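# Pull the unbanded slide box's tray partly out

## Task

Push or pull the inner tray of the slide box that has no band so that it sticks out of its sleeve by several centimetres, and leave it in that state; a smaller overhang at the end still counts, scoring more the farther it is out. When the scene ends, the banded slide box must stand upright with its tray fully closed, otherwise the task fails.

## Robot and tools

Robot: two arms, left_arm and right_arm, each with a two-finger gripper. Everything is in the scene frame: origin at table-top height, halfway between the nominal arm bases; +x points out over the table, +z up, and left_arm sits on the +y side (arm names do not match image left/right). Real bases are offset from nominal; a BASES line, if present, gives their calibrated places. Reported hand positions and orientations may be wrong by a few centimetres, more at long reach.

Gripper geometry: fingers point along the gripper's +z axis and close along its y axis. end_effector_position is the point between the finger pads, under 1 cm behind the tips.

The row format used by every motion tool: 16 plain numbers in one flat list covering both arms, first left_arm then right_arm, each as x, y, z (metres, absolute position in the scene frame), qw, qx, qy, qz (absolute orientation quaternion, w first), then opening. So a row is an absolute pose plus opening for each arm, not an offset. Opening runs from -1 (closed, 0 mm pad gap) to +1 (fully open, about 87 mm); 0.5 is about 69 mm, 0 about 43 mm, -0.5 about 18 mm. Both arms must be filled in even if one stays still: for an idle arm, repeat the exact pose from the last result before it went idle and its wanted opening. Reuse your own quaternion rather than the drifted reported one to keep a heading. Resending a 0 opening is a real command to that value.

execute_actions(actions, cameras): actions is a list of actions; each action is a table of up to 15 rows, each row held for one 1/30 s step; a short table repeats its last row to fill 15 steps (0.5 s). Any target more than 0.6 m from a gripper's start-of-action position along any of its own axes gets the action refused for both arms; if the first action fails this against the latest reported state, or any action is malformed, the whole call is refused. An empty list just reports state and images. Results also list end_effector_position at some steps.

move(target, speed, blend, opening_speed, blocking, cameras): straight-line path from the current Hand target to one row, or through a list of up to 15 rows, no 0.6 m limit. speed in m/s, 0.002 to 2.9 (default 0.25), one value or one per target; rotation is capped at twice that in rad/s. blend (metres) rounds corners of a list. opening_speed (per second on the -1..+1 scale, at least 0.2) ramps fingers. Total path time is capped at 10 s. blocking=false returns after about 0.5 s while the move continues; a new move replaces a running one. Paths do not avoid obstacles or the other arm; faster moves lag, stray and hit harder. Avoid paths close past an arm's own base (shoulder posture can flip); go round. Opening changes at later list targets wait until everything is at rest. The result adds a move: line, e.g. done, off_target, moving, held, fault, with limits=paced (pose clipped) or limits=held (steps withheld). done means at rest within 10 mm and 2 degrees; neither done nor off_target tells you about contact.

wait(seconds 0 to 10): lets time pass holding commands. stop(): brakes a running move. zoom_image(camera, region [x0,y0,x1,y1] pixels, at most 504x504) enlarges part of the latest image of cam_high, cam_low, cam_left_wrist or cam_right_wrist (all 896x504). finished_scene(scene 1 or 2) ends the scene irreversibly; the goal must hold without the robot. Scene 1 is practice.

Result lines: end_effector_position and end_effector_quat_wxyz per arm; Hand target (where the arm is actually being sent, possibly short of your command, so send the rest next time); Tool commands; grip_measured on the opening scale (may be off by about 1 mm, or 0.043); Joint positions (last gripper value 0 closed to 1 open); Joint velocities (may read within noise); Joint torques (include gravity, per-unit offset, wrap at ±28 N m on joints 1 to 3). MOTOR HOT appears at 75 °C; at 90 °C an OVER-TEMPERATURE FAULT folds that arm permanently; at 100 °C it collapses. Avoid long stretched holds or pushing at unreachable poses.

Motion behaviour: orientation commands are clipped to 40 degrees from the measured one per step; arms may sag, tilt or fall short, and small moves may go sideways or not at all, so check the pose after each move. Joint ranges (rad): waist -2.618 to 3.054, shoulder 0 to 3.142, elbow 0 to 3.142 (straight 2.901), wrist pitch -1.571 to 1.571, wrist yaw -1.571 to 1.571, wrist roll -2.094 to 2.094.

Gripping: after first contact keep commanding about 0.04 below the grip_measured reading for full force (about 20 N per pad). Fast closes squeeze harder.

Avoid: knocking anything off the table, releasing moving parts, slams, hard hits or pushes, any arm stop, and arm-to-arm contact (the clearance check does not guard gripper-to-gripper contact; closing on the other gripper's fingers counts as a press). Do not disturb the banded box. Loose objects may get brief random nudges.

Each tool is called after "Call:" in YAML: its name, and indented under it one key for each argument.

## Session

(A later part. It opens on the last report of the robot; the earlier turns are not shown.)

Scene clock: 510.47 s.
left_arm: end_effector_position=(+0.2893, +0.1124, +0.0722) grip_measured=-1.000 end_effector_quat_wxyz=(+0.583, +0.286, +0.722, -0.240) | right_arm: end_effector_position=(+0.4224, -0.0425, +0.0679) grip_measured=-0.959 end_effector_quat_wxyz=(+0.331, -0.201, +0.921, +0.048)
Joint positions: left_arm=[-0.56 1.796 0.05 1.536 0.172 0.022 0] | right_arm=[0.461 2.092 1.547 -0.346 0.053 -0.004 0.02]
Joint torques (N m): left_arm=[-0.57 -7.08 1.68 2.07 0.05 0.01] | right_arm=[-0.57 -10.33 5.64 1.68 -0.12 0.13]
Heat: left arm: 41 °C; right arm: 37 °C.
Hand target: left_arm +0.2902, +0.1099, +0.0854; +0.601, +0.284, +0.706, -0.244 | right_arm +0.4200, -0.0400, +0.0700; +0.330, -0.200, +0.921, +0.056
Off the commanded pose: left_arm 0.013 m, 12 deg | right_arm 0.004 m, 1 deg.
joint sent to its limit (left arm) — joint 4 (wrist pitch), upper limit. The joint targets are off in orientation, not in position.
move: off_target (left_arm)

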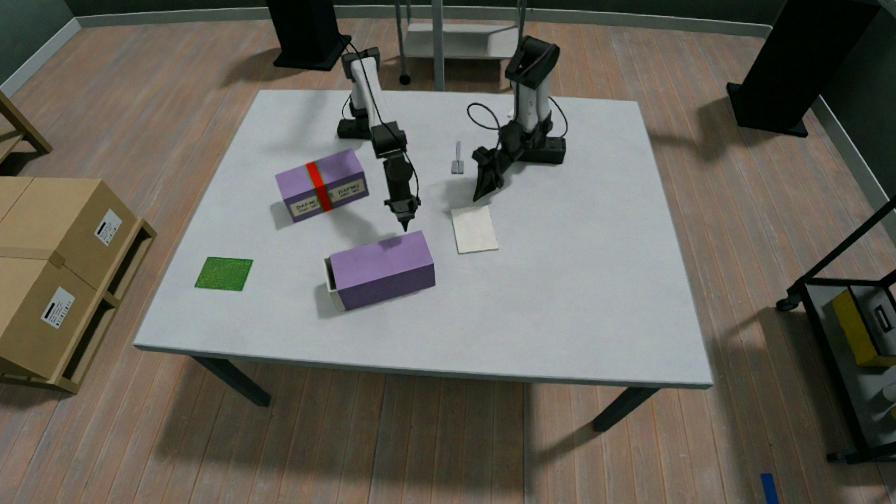

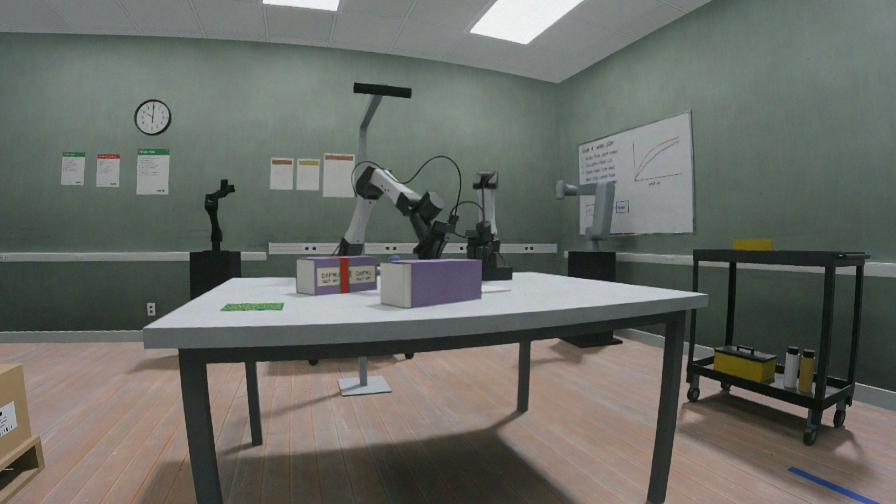

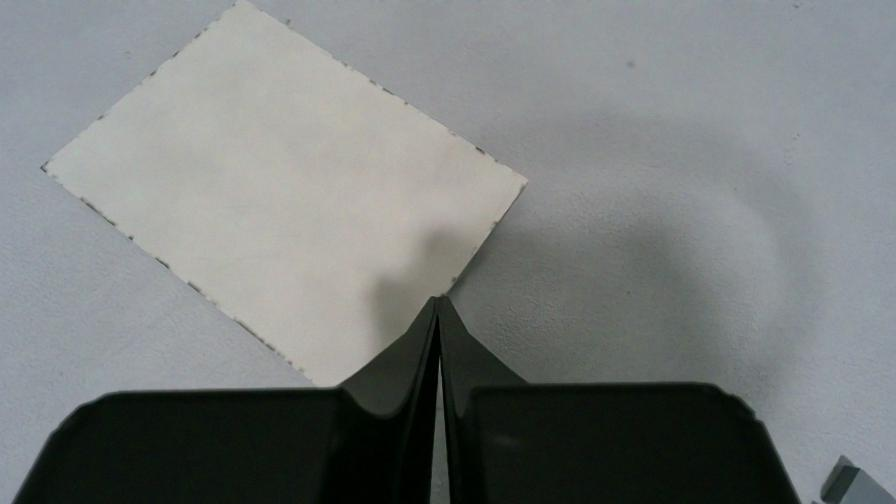

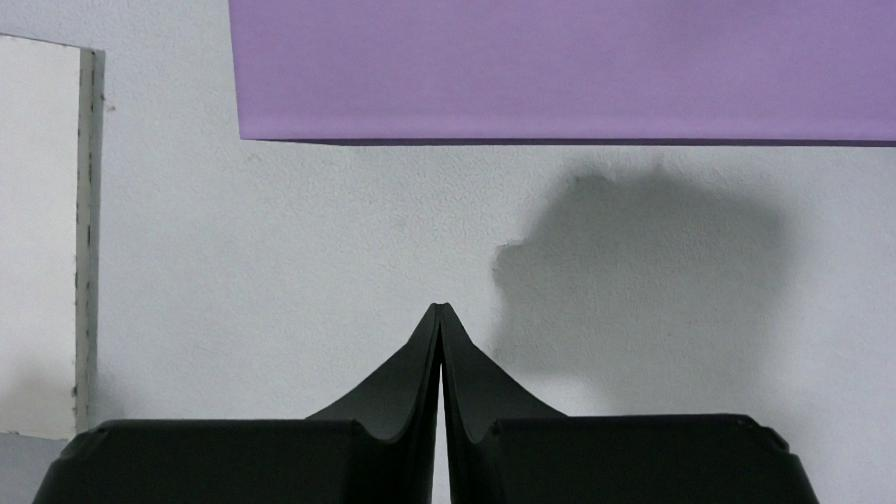

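Call:
move:
  target:
    - [0.29,0.11,0.085,0.646,0.258,0.646,-0.258,-1,0.42,-0.04,0.165,0.33,-0.2,0.92,0.056,-1]
    - [0.29,0.11,0.085,0.646,0.258,0.646,-0.258,-1,0.53,-0.04,0.165,0.39,-0.2,0.9,0.056,-1]
    - [0.29,0.11,0.085,0.646,0.258,0.646,-0.258,-1,0.53,-0.04,0.13,0.39,-0.2,0.9,0.056,-1]
    - [0.29,0.11,0.085,0.646,0.258,0.646,-0.258,-1,0.51,-0.04,0.04,0.36,-0.2,0.91,0.056,-1]
    - [0.29,0.11,0.085,0.646,0.258,0.646,-0.258,-1,0.43,-0.02,0.03,0.33,-0.2,0.92,0.056,-1]
  speed: [0.15,0.15,0.08,0.08,0.05]

Scene clock: 526.27 s.
left_arm: end_effector_position=(+0.2894, +0.1125, +0.0722) grip_measured=-1.000 end_effector_quat_wxyz=(+0.583, +0.285, +0.722, -0.240) | right_arm: end_effector_position=(+0.4988, -0.0144, +0.1247) grip_measured=-0.959 end_effector_quat_wxyz=(+0.486, -0.166, +0.856, +0.064)
Joint positions: left_arm=[-0.561 1.796 0.05 1.536 0.171 0.022 0] | right_arm=[0.464 2.147 1.642 -0.045 0.106 0.005 0.02]
Joint torques (N m): left_arm=[-0.72 -7.09 1.62 2.14 0.05 0] | right_arm=[1.36 -7.01 0.95 -0.5 -0.41 0.32]
Heat: left arm: 41 °C; right arm: 40 °C.
Hand target: left_arm +0.2901, +0.1099, +0.0854; +0.601, +0.284, +0.706, -0.244 | right_arm +0.4343, -0.0217, +0.0403; +0.339, -0.197, +0.918, +0.055
Off the commanded pose: left_arm 0.013 m, 12 deg | right_arm 0.117 m, 20 deg.
joint sent to its limit (left arm) — joint 4 (wrist pitch), upper limit. The joint targets are off in orientation, not in position.
move: off_target (left_arm, right_arm)

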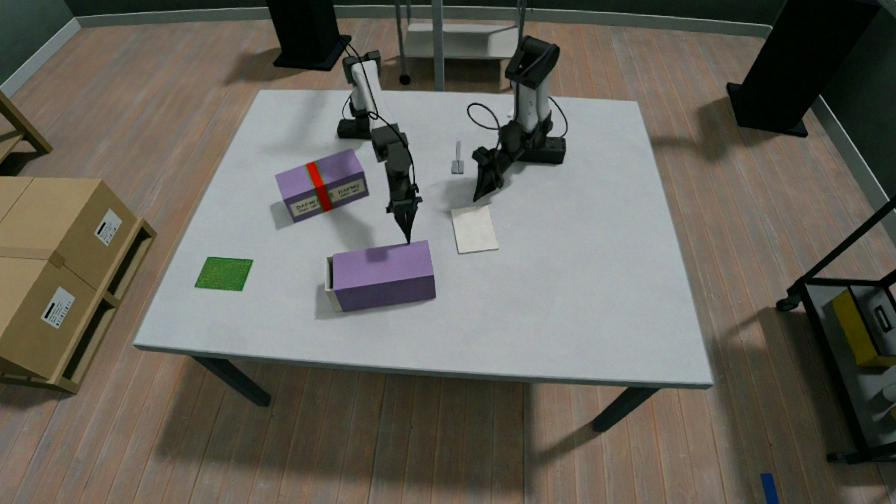

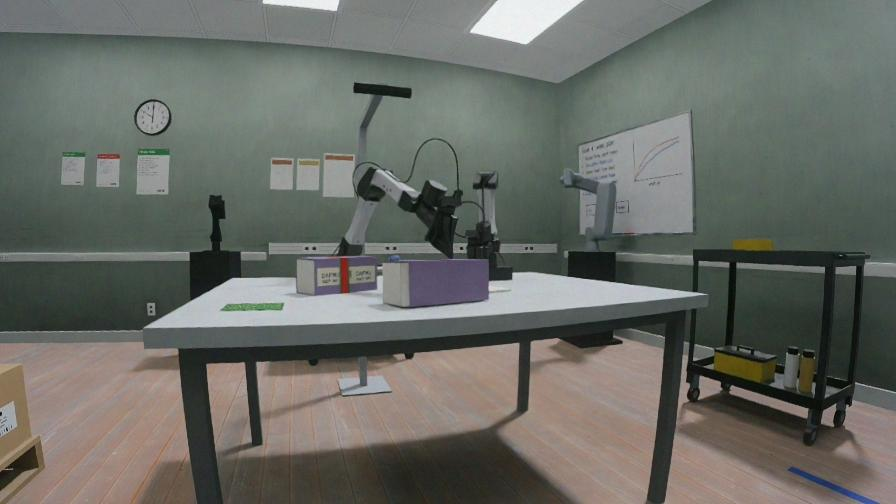

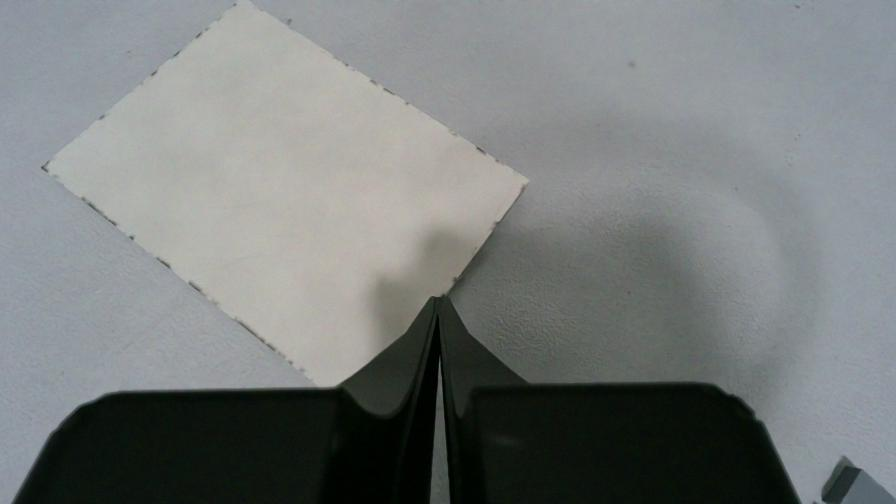

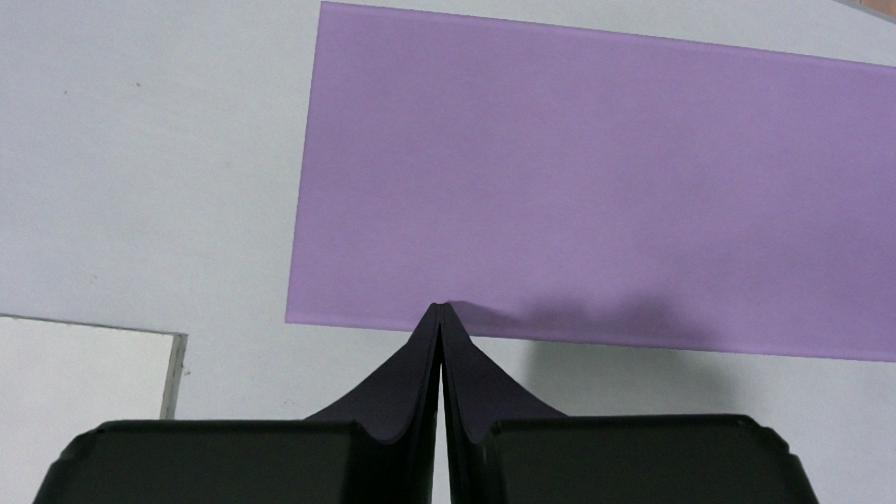

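Call:
move:
  target:
    - [0.29,0.12,0.085,0.646,0.258,0.646,-0.258,-1,0.50,-0.02,0.165,0.36,-0.2,0.91,0.056,-1]
    - [0.33,0.17,0.11,0.646,0.258,0.646,-0.258,-1,0.53,-0.05,0.165,0.39,-0.2,0.9,0.056,-1]
    - [0.36,0.17,0.085,0.58,0.40,0.58,-0.40,-1,0.53,-0.05,0.13,0.39,-0.2,0.9,0.056,-1]
  speed: [0.15,0.12,0.1]

Scene clock: 556.43 s.
left_arm: end_effector_position=(+0.3571, +0.1689, +0.0833) grip_measured=-1.000 end_effector_quat_wxyz=(+0.567, +0.397, +0.601, -0.400) | right_arm: end_effector_position=(+0.5345, -0.0504, +0.1301) grip_measured=-0.959 end_effector_quat_wxyz=(+0.392, -0.194, +0.898, +0.051)
Joint positions: left_arm=[0.076 2.081 0.428 1.536 1.24 0.08 0] | right_arm=[0.362 2.391 2.219 -0.584 0.002 -0.081 0.021]
Joint torques (N m): left_arm=[0.87 -5.78 4.26 1.69 0.32 0] | right_arm=[-0.72 -12.97 4.4 1.92 -0.16 -0.02]
Heat: left arm: 41 °C; right arm: 40 °C.
Hand target: left_arm +0.3600, +0.1701, +0.0850; +0.573, +0.408, +0.589, -0.397 | right_arm +0.5301, -0.0499, +0.1300; +0.389, -0.199, +0.898, +0.056
Off the commanded pose: left_arm 0.004 m, 3 deg | right_arm 0.005 m, 1 deg.
joint sent to its limit (left arm) — joint 4 (wrist pitch), upper limit. The joint targets still meet the commanded pose.
move: off_target (left_arm)

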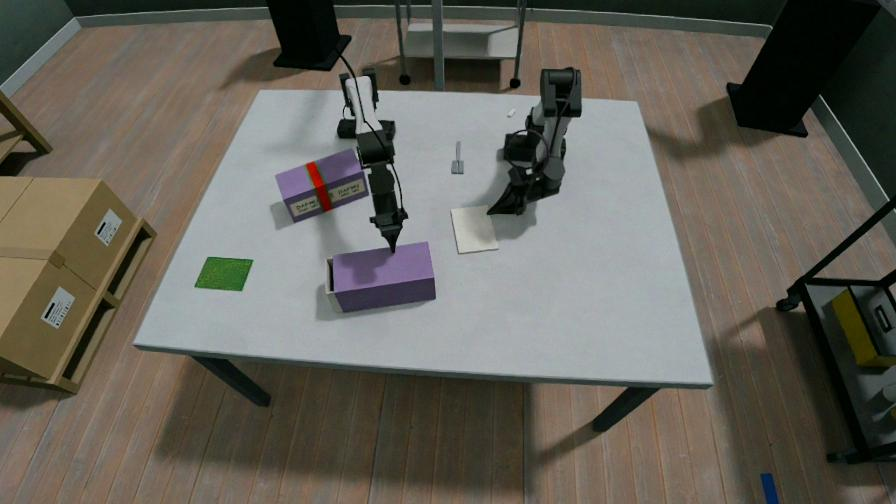

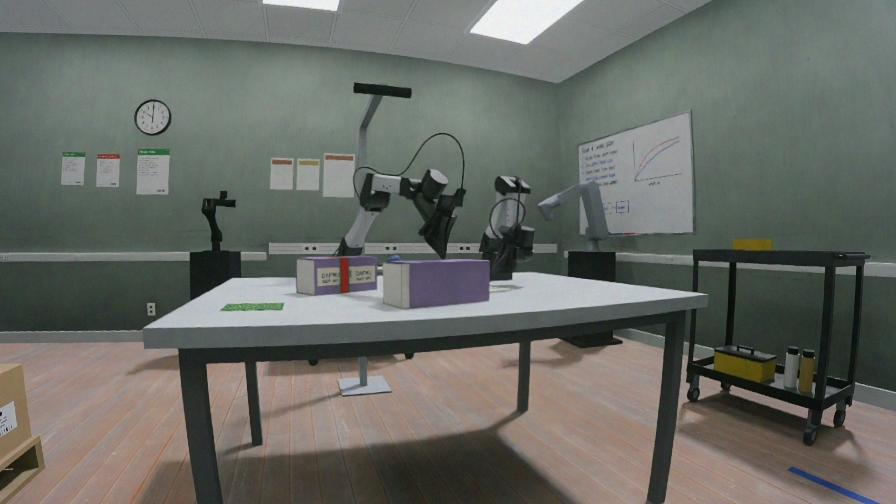

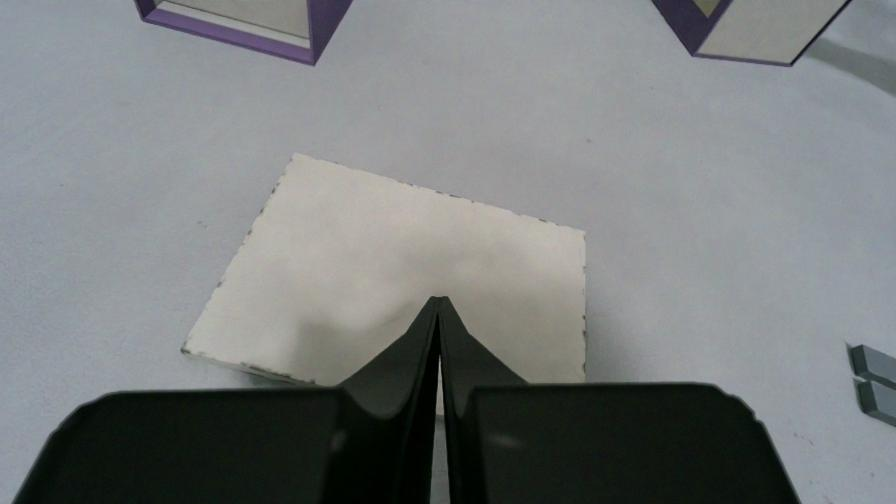

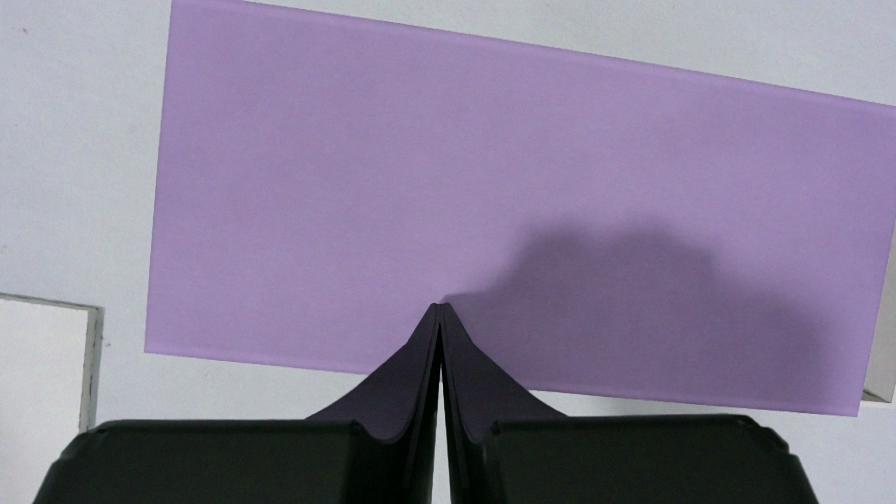

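Call:
move:
  target:
    - [0.46,0.14,0.075,0.579,0.406,0.579,-0.406,-1,0.51,-0.05,0.09,0.39,-0.2,0.9,0.056,-1]
    - [0.492,0.08,0.07,0.573,0.414,0.573,-0.414,-1,0.475,-0.045,0.035,0.37,-0.2,0.905,0.056,-1]
  speed: [0.12,0.07]

Scene clock: 575.07 s.
left_arm: end_effector_position=(+0.4886, +0.0827, +0.0749) grip_measured=-1.000 end_effector_quat_wxyz=(+0.574, +0.413, +0.574, -0.413) | right_arm: end_effector_position=(+0.5301, -0.0494, +0.1252) grip_measured=-0.959 end_effector_quat_wxyz=(+0.501, -0.173, +0.847, +0.048)
Joint positions: left_arm=[-0.143 2.39 1.07 1.319 1.072 0.001 0] | right_arm=[0.383 2.193 1.694 -0.017 0.061 -0.072 0.02]
Joint torques (N m): left_arm=[-0.42 -9.78 7.02 1.53 0.07 -0.05] | right_arm=[1.26 -6.71 1.43 0.13 -0.4 0.32]
Heat: left arm: 40 °C; right arm: 49 °C.
Hand target: left_arm +0.4918, +0.0801, +0.0701; +0.573, +0.414, +0.573, -0.414 | right_arm +0.4765, -0.0471, +0.0430; +0.374, -0.198, +0.904, +0.054
Off the commanded pose: left_arm 0.007 m, 0 deg | right_arm 0.106 m, 17 deg.
move: off_target (right_arm)

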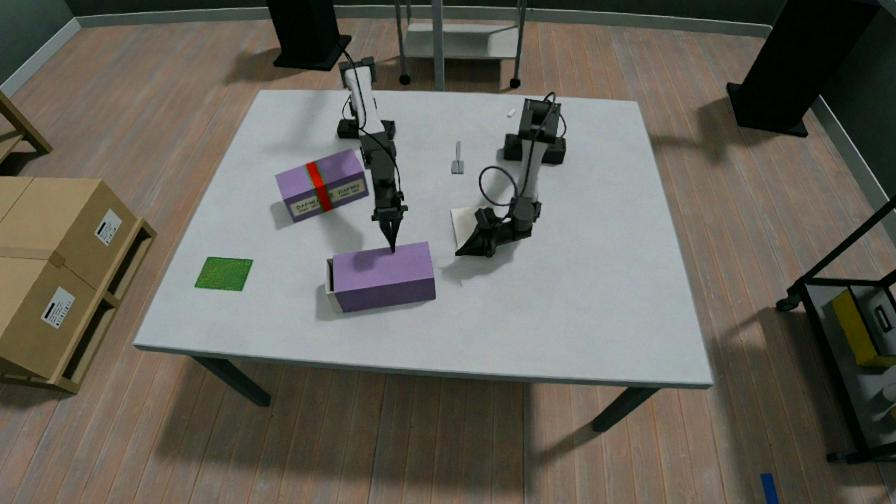

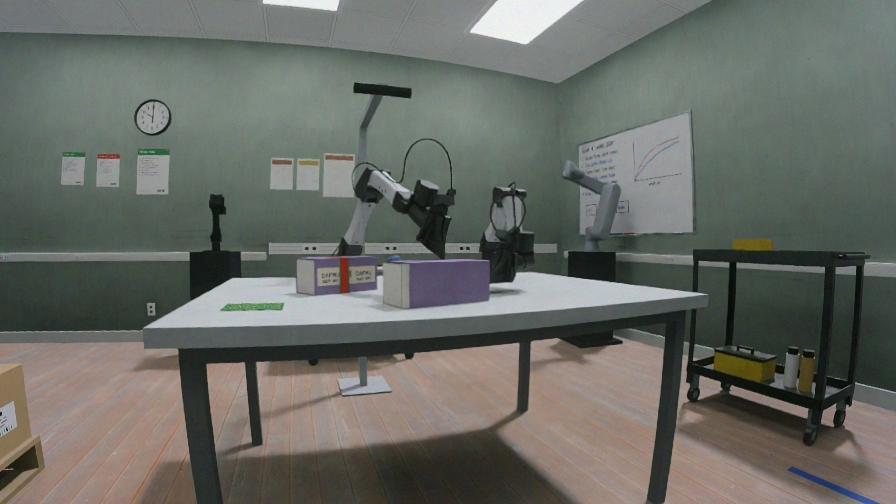

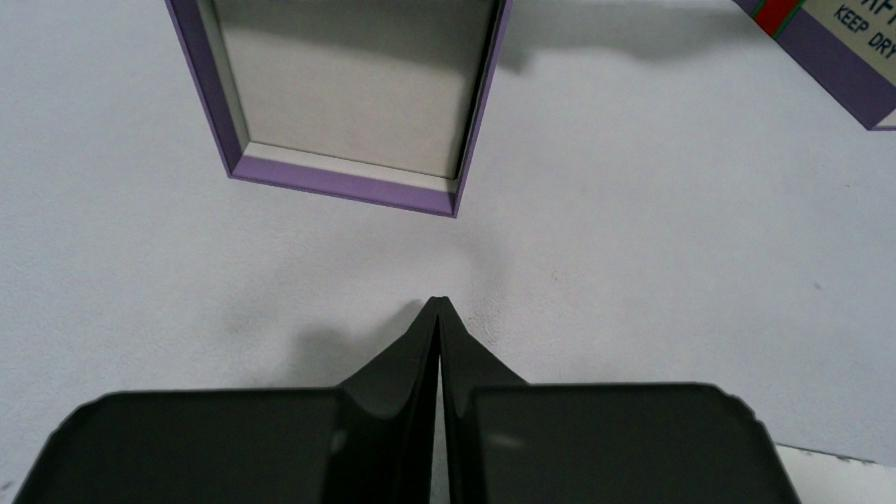

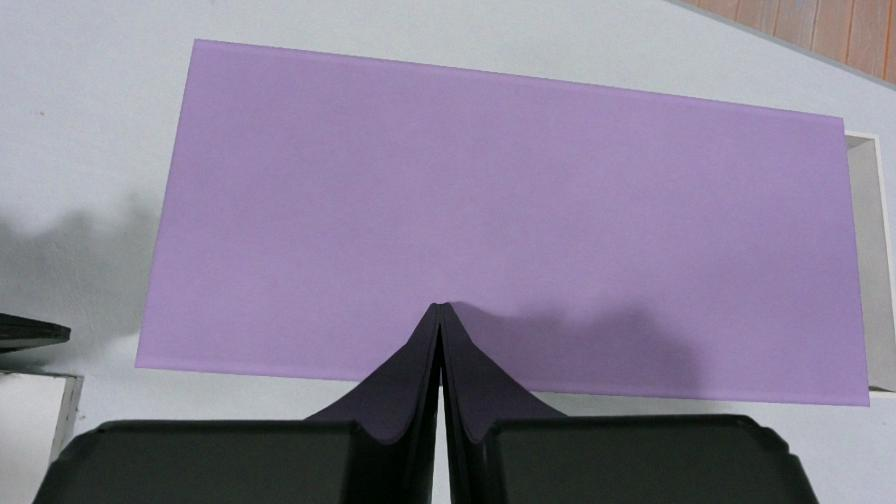

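Call:
move:
  target:
    - [0.516,0.075,0.072,0.561,0.43,0.561,-0.43,-1,0.472,-0.043,0.03,0.37,-0.2,0.905,0.056,-1]
    - [0.522,0.045,0.072,0.561,0.43,0.561,-0.43,-1,0.472,-0.043,0.03,0.37,-0.2,0.905,0.056,-1]
  speed: 0.06

Scene clock: 598.30 s.
left_arm: end_effector_position=(+0.5176, +0.0471, +0.0771) grip_measured=-1.000 end_effector_quat_wxyz=(+0.559, +0.428, +0.563, -0.431) | right_arm: end_effector_position=(+0.5299, -0.0494, +0.1251) grip_measured=-0.959 end_effector_quat_wxyz=(+0.508, -0.168, +0.843, +0.045)
Joint positions: left_arm=[-0.2 2.474 1.298 1.172 1.076 -0.003 0] | right_arm=[0.386 2.187 1.67 0.016 0.074 -0.068 0.02]
Joint torques (N m): left_arm=[-0.08 -10.88 7.65 1.54 0.1 0.02] | right_arm=[1.47 -6.43 1.26 0.02 -0.45 0.32]
Heat: left arm: 37 °C; right arm: 43 °C.
Hand target: left_arm +0.5217, +0.0451, +0.0721; +0.561, +0.430, +0.561, -0.430 | right_arm +0.4734, -0.0458, +0.0389; +0.375, -0.197, +0.904, +0.054
Off the commanded pose: left_arm 0.007 m, 0 deg | right_arm 0.112 m, 18 deg.
move: off_target (right_arm)

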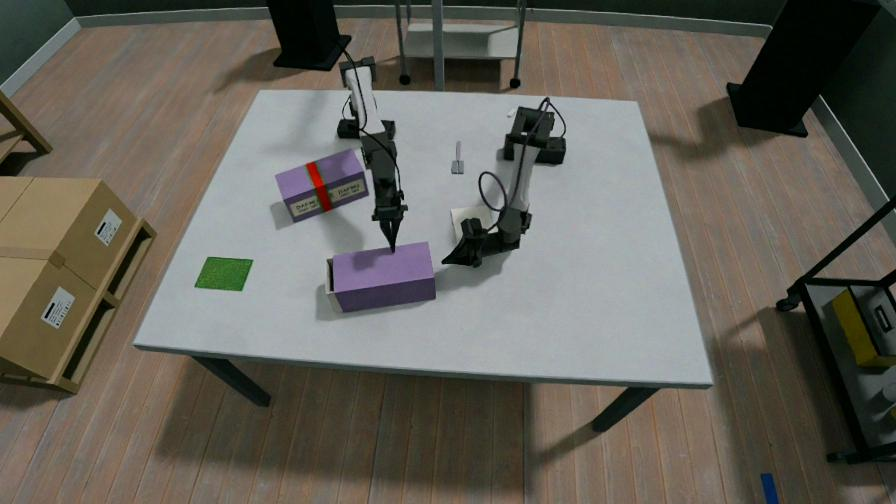

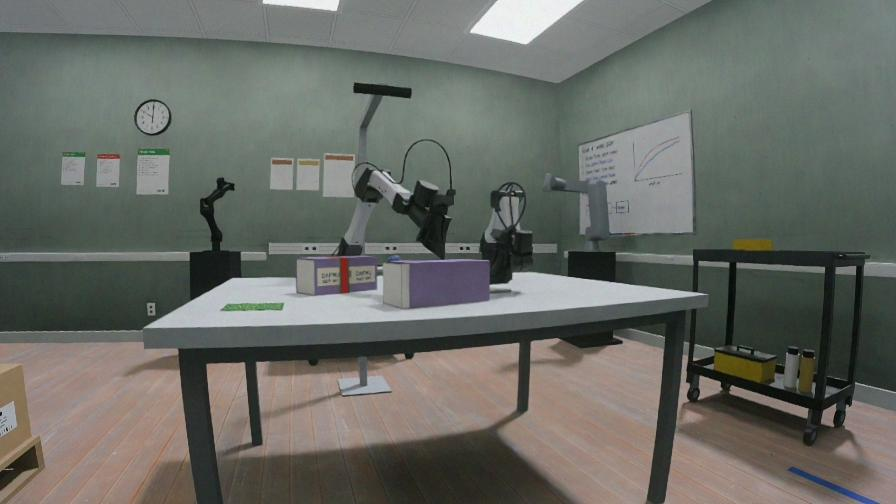

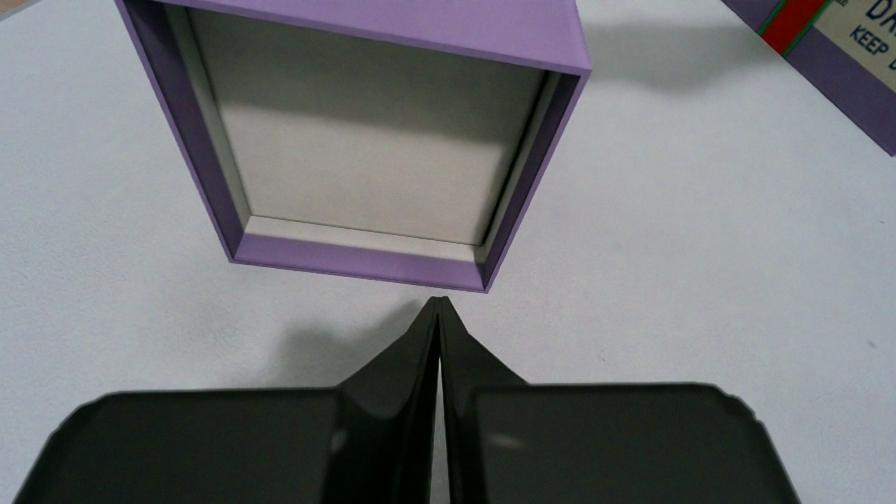

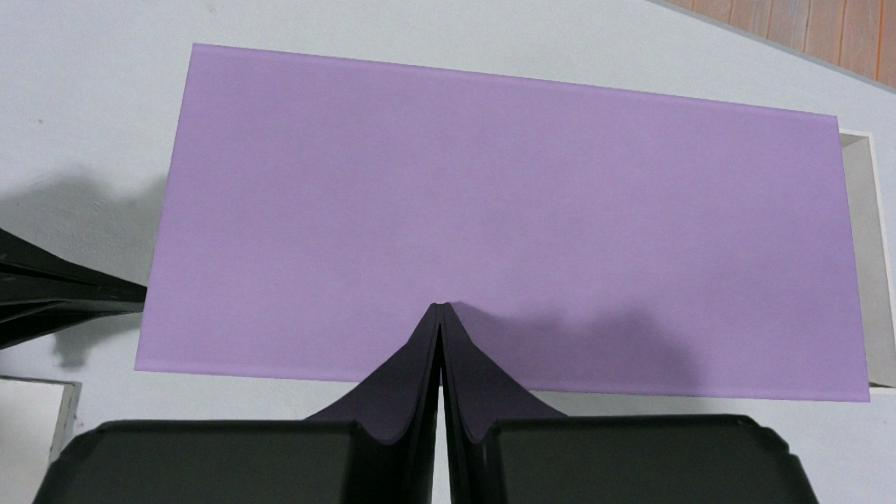

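Call:
move:
  target: [0.533,-0.01,0.07,0.561,0.43,0.561,-0.43,-1,0.472,-0.025,0.025,0.37,-0.2,0.905,0.056,-1]
  speed: 0.06

Scene clock: 607.07 s.
left_arm: end_effector_position=(+0.5293, -0.0059, +0.0751) grip_measured=-1.000 end_effector_quat_wxyz=(+0.559, +0.428, +0.565, -0.431) | right_arm: end_effector_position=(+0.5262, -0.0392, +0.1253) grip_measured=-0.959 end_effector_quat_wxyz=(+0.511, -0.160, +0.844, +0.040)
Joint positions: left_arm=[-0.303 2.54 1.443 1.09 0.971 -0.004 0] | right_arm=[0.414 2.188 1.67 0.019 0.115 -0.046 0.02]
Joint torques (N m): left_arm=[-0.57 -11.47 8.44 1.61 0.09 -0.02] | right_arm=[1.99 -4.85 2.58 0.03 -0.57 0.41]
Heat: left arm: 37 °C; right arm: 41 °C.
Hand target: left_arm +0.5326, -0.0098, +0.0699; +0.561, +0.430, +0.561, -0.430 | right_arm +0.4706, -0.0296, +0.0345; +0.376, -0.196, +0.904, +0.054
Off the commanded pose: left_arm 0.007 m, 1 deg | right_arm 0.115 m, 18 deg.
move: off_target (right_arm)

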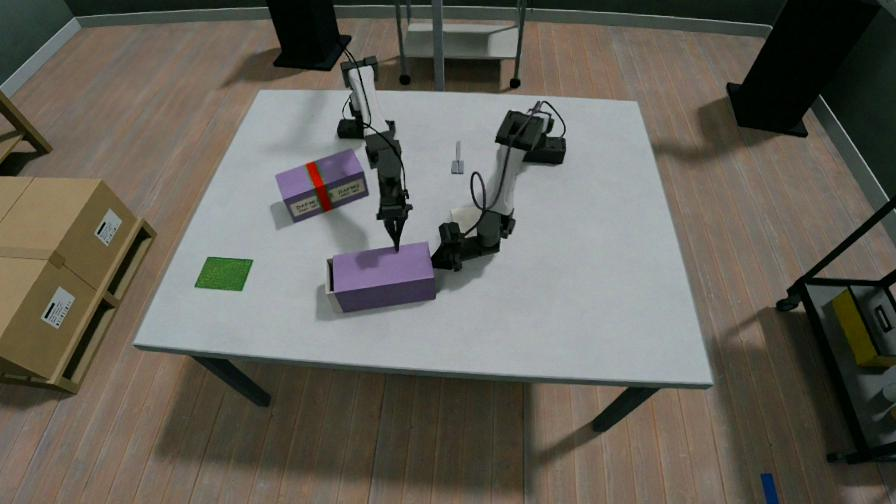

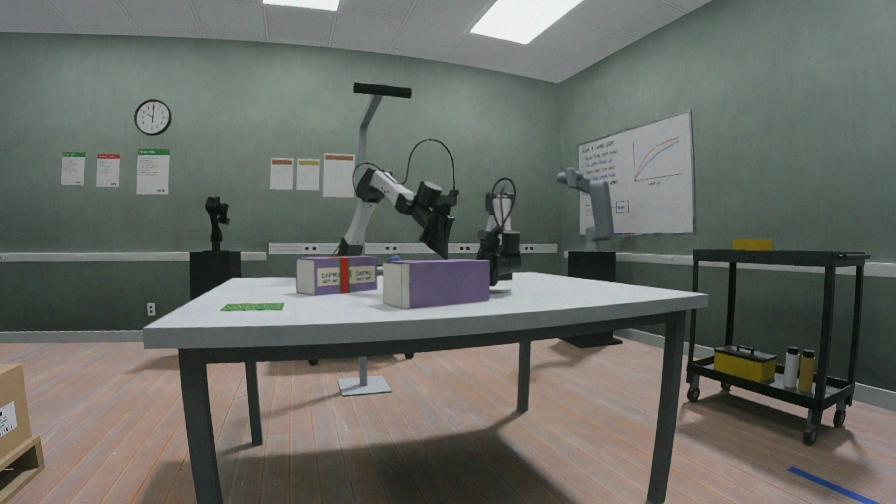

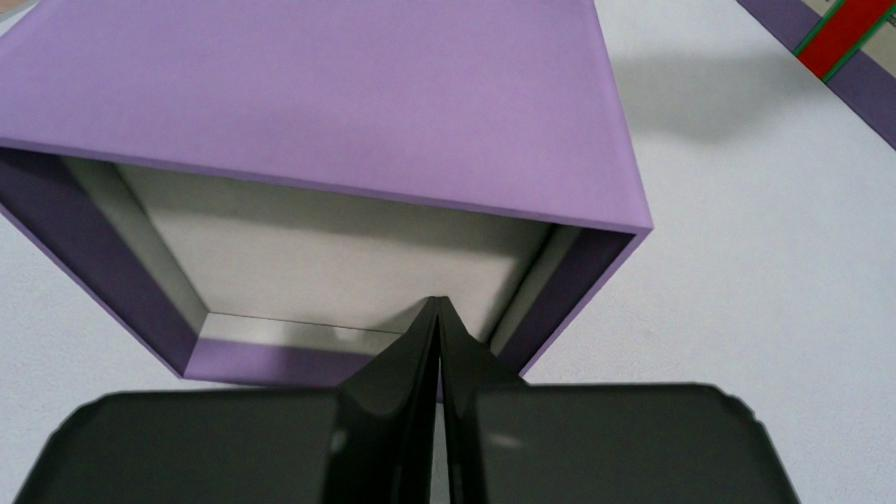

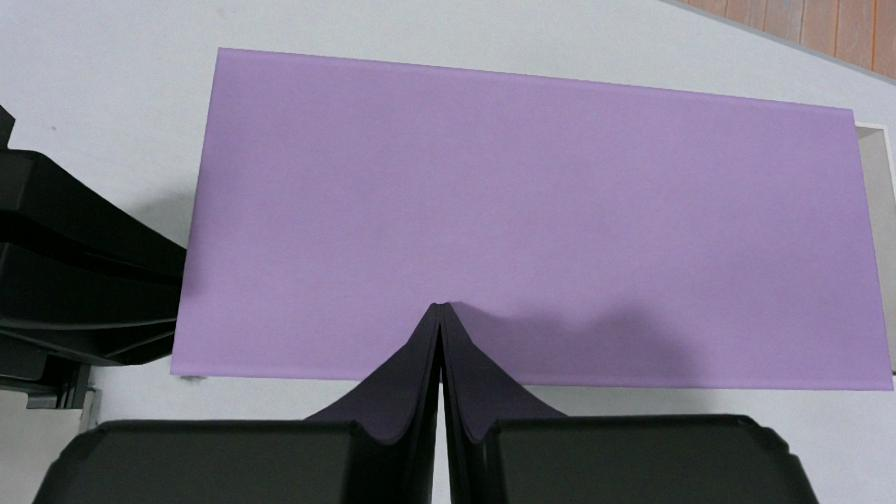

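Call:
move:
  target: [0.543,-0.05,0.07,0.561,0.43,0.561,-0.43,-1,0.462,-0.025,0.005,0.37,-0.2,0.905,0.056,-1]
  speed: 0.06

Scene clock: 615.37 s.
left_arm: end_effector_position=(+0.5492, -0.0237, +0.0743) grip_measured=-1.000 end_effector_quat_wxyz=(+0.562, +0.417, +0.574, -0.424) | right_arm: end_effector_position=(+0.5320, -0.0404, +0.1240) grip_measured=-0.959 end_effector_quat_wxyz=(+0.541, -0.148, +0.827, +0.038)
Joint positions: left_arm=[-0.329 2.594 1.567 1.015 0.914 -0.009 0] | right_arm=[0.415 2.188 1.604 0.155 0.137 -0.043 0.02]
Joint torques (N m): left_arm=[-4.67 -11.84 9.73 1.63 0 0.03] | right_arm=[2.47 -5.26 0.7 -0.47 -0.75 0.42]
Heat: left arm: 37 °C; right arm: 40 °C.
Hand target: left_arm +0.5410, -0.0486, +0.0704; +0.561, +0.430, +0.561, -0.430 | right_arm +0.4621, -0.0309, +0.0179; +0.380, -0.194, +0.903, +0.053
Off the commanded pose: left_arm 0.027 m, 2 deg | right_arm 0.139 m, 22 deg.
move: off_target (left_arm, right_arm)

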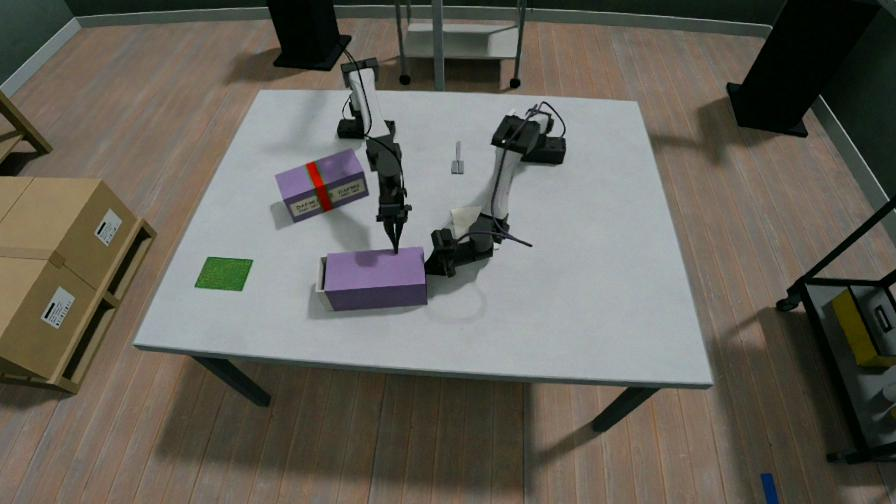

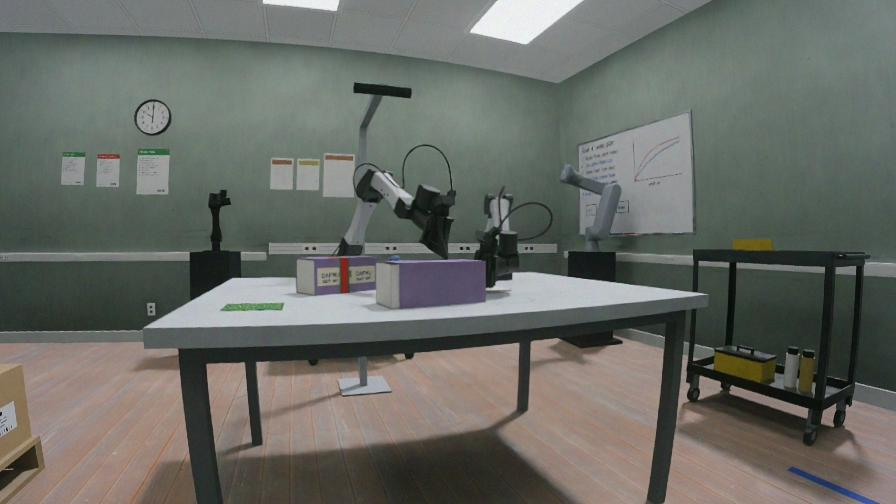

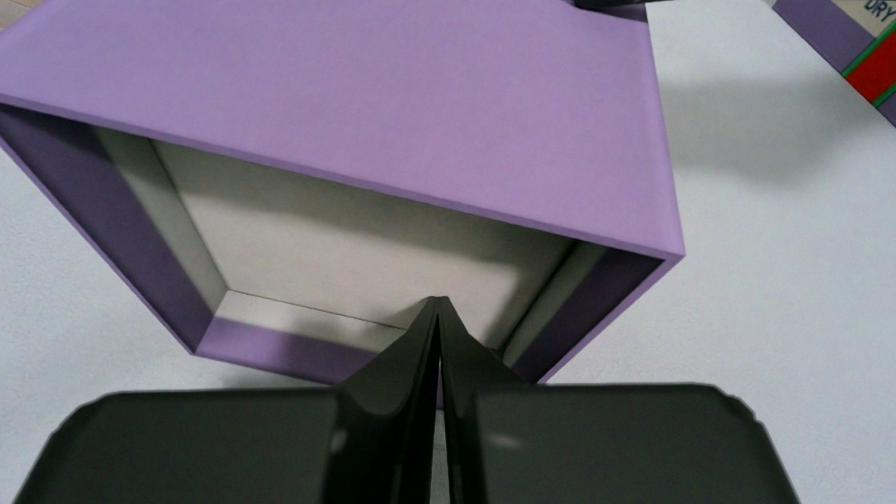

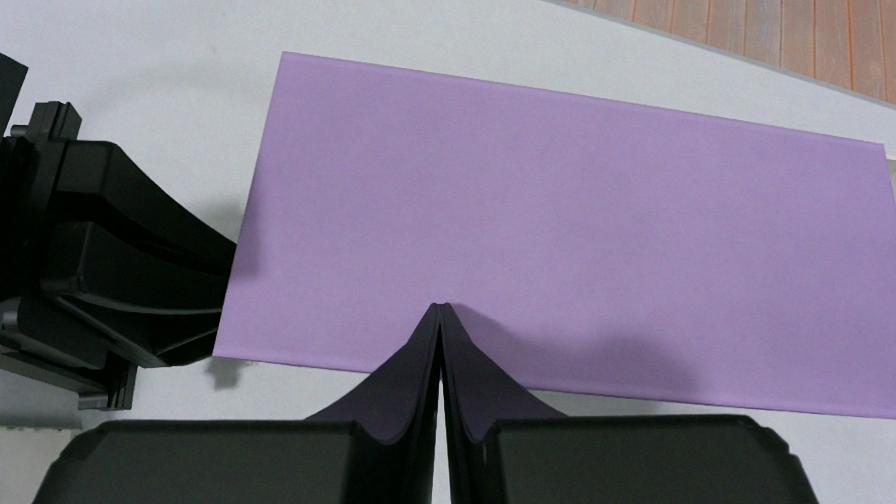

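Call:
move:
  target:
    - [0.549,0.01,0.072,0.55,0.44,0.55,-0.44,-1,0.50,-0.04,0.08,0.455,-0.154,0.873,0.08,-1]
    - [0.566,0.02,0.072,0.542,0.4545,0.542,-0.4545,-1,0.53,-0.04,0.165,0.455,-0.154,0.873,0.08,-1]
    - [0.566,0.02,0.072,0.542,0.4545,0.542,-0.4545,-1,0.567,-0.052,0.165,0.455,-0.154,0.873,0.08,-1]
    - [0.566,0.02,0.072,0.542,0.4545,0.542,-0.4545,-1,0.567,-0.052,0.13,0.455,-0.154,0.873,0.08,-1]
  speed: [0.1,0.12,0.1,0.1]

Call:
zoom_image:
  camera: "cam_high"
  region: [300, 220, 460, 330]

Scene clock: 639.57 s.
left_arm: end_effector_position=(+0.5624, +0.0184, +0.0786) grip_measured=-1.000 end_effector_quat_wxyz=(+0.542, +0.450, +0.546, -0.454) | right_arm: end_effector_position=(+0.5662, -0.0545, +0.1322) grip_measured=-0.959 end_effector_quat_wxyz=(+0.452, -0.149, +0.876, +0.075)
Joint positions: left_arm=[-0.222 2.634 1.671 0.962 1.134 -0.008 0] | right_arm=[0.331 2.402 2.157 -0.374 -0.014 -0.014 0.02]
Joint torques (N m): left_arm=[0.61 -12.56 9.05 1.49 0.16 0.1] | right_arm=[-0.69 -11.93 5.3 2.33 -0.16 -0.04]
Heat: left arm: 37 °C; right arm: 39 °C.
Hand target: left_arm +0.5658, +0.0201, +0.0721; +0.542, +0.454, +0.542, -0.454 | right_arm +0.5669, -0.0519, +0.1301; +0.455, -0.154, +0.873, +0.080
Off the commanded pose: left_arm 0.008 m, 1 deg | right_arm 0.003 m, 1 deg.
move: done

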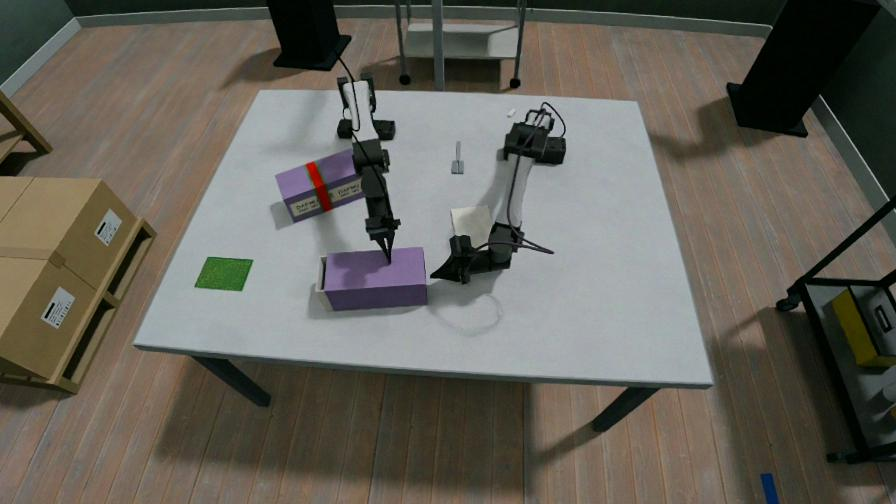

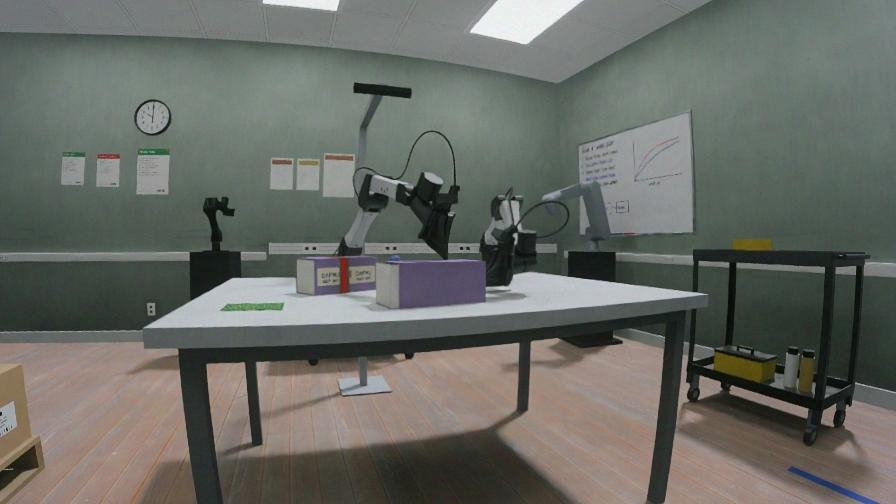

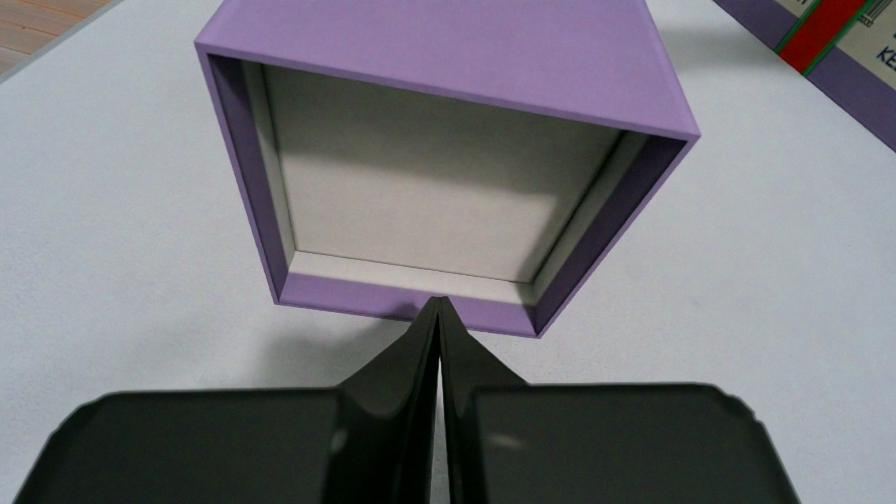

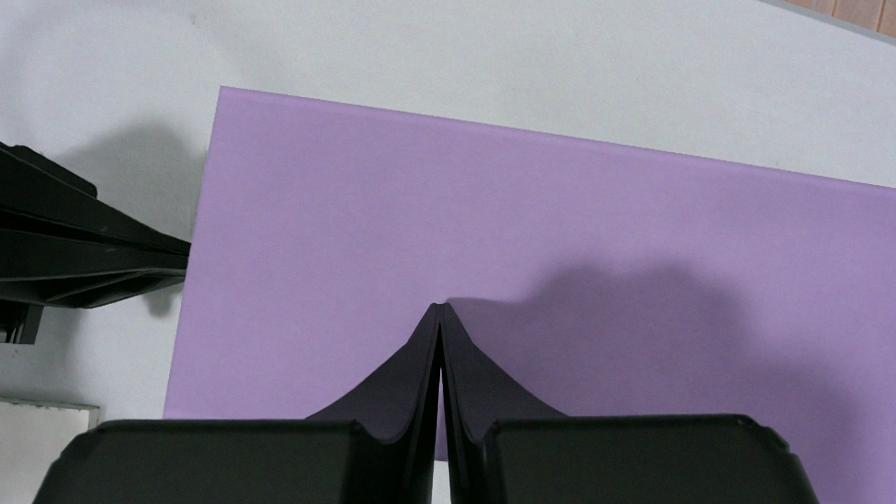

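Scaled by 3.150 from the camera's 896x504 image, which has a finer 1280x720 frame.

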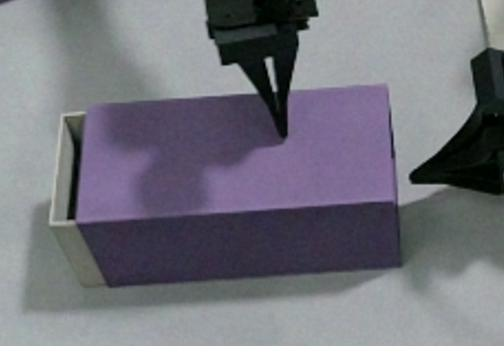

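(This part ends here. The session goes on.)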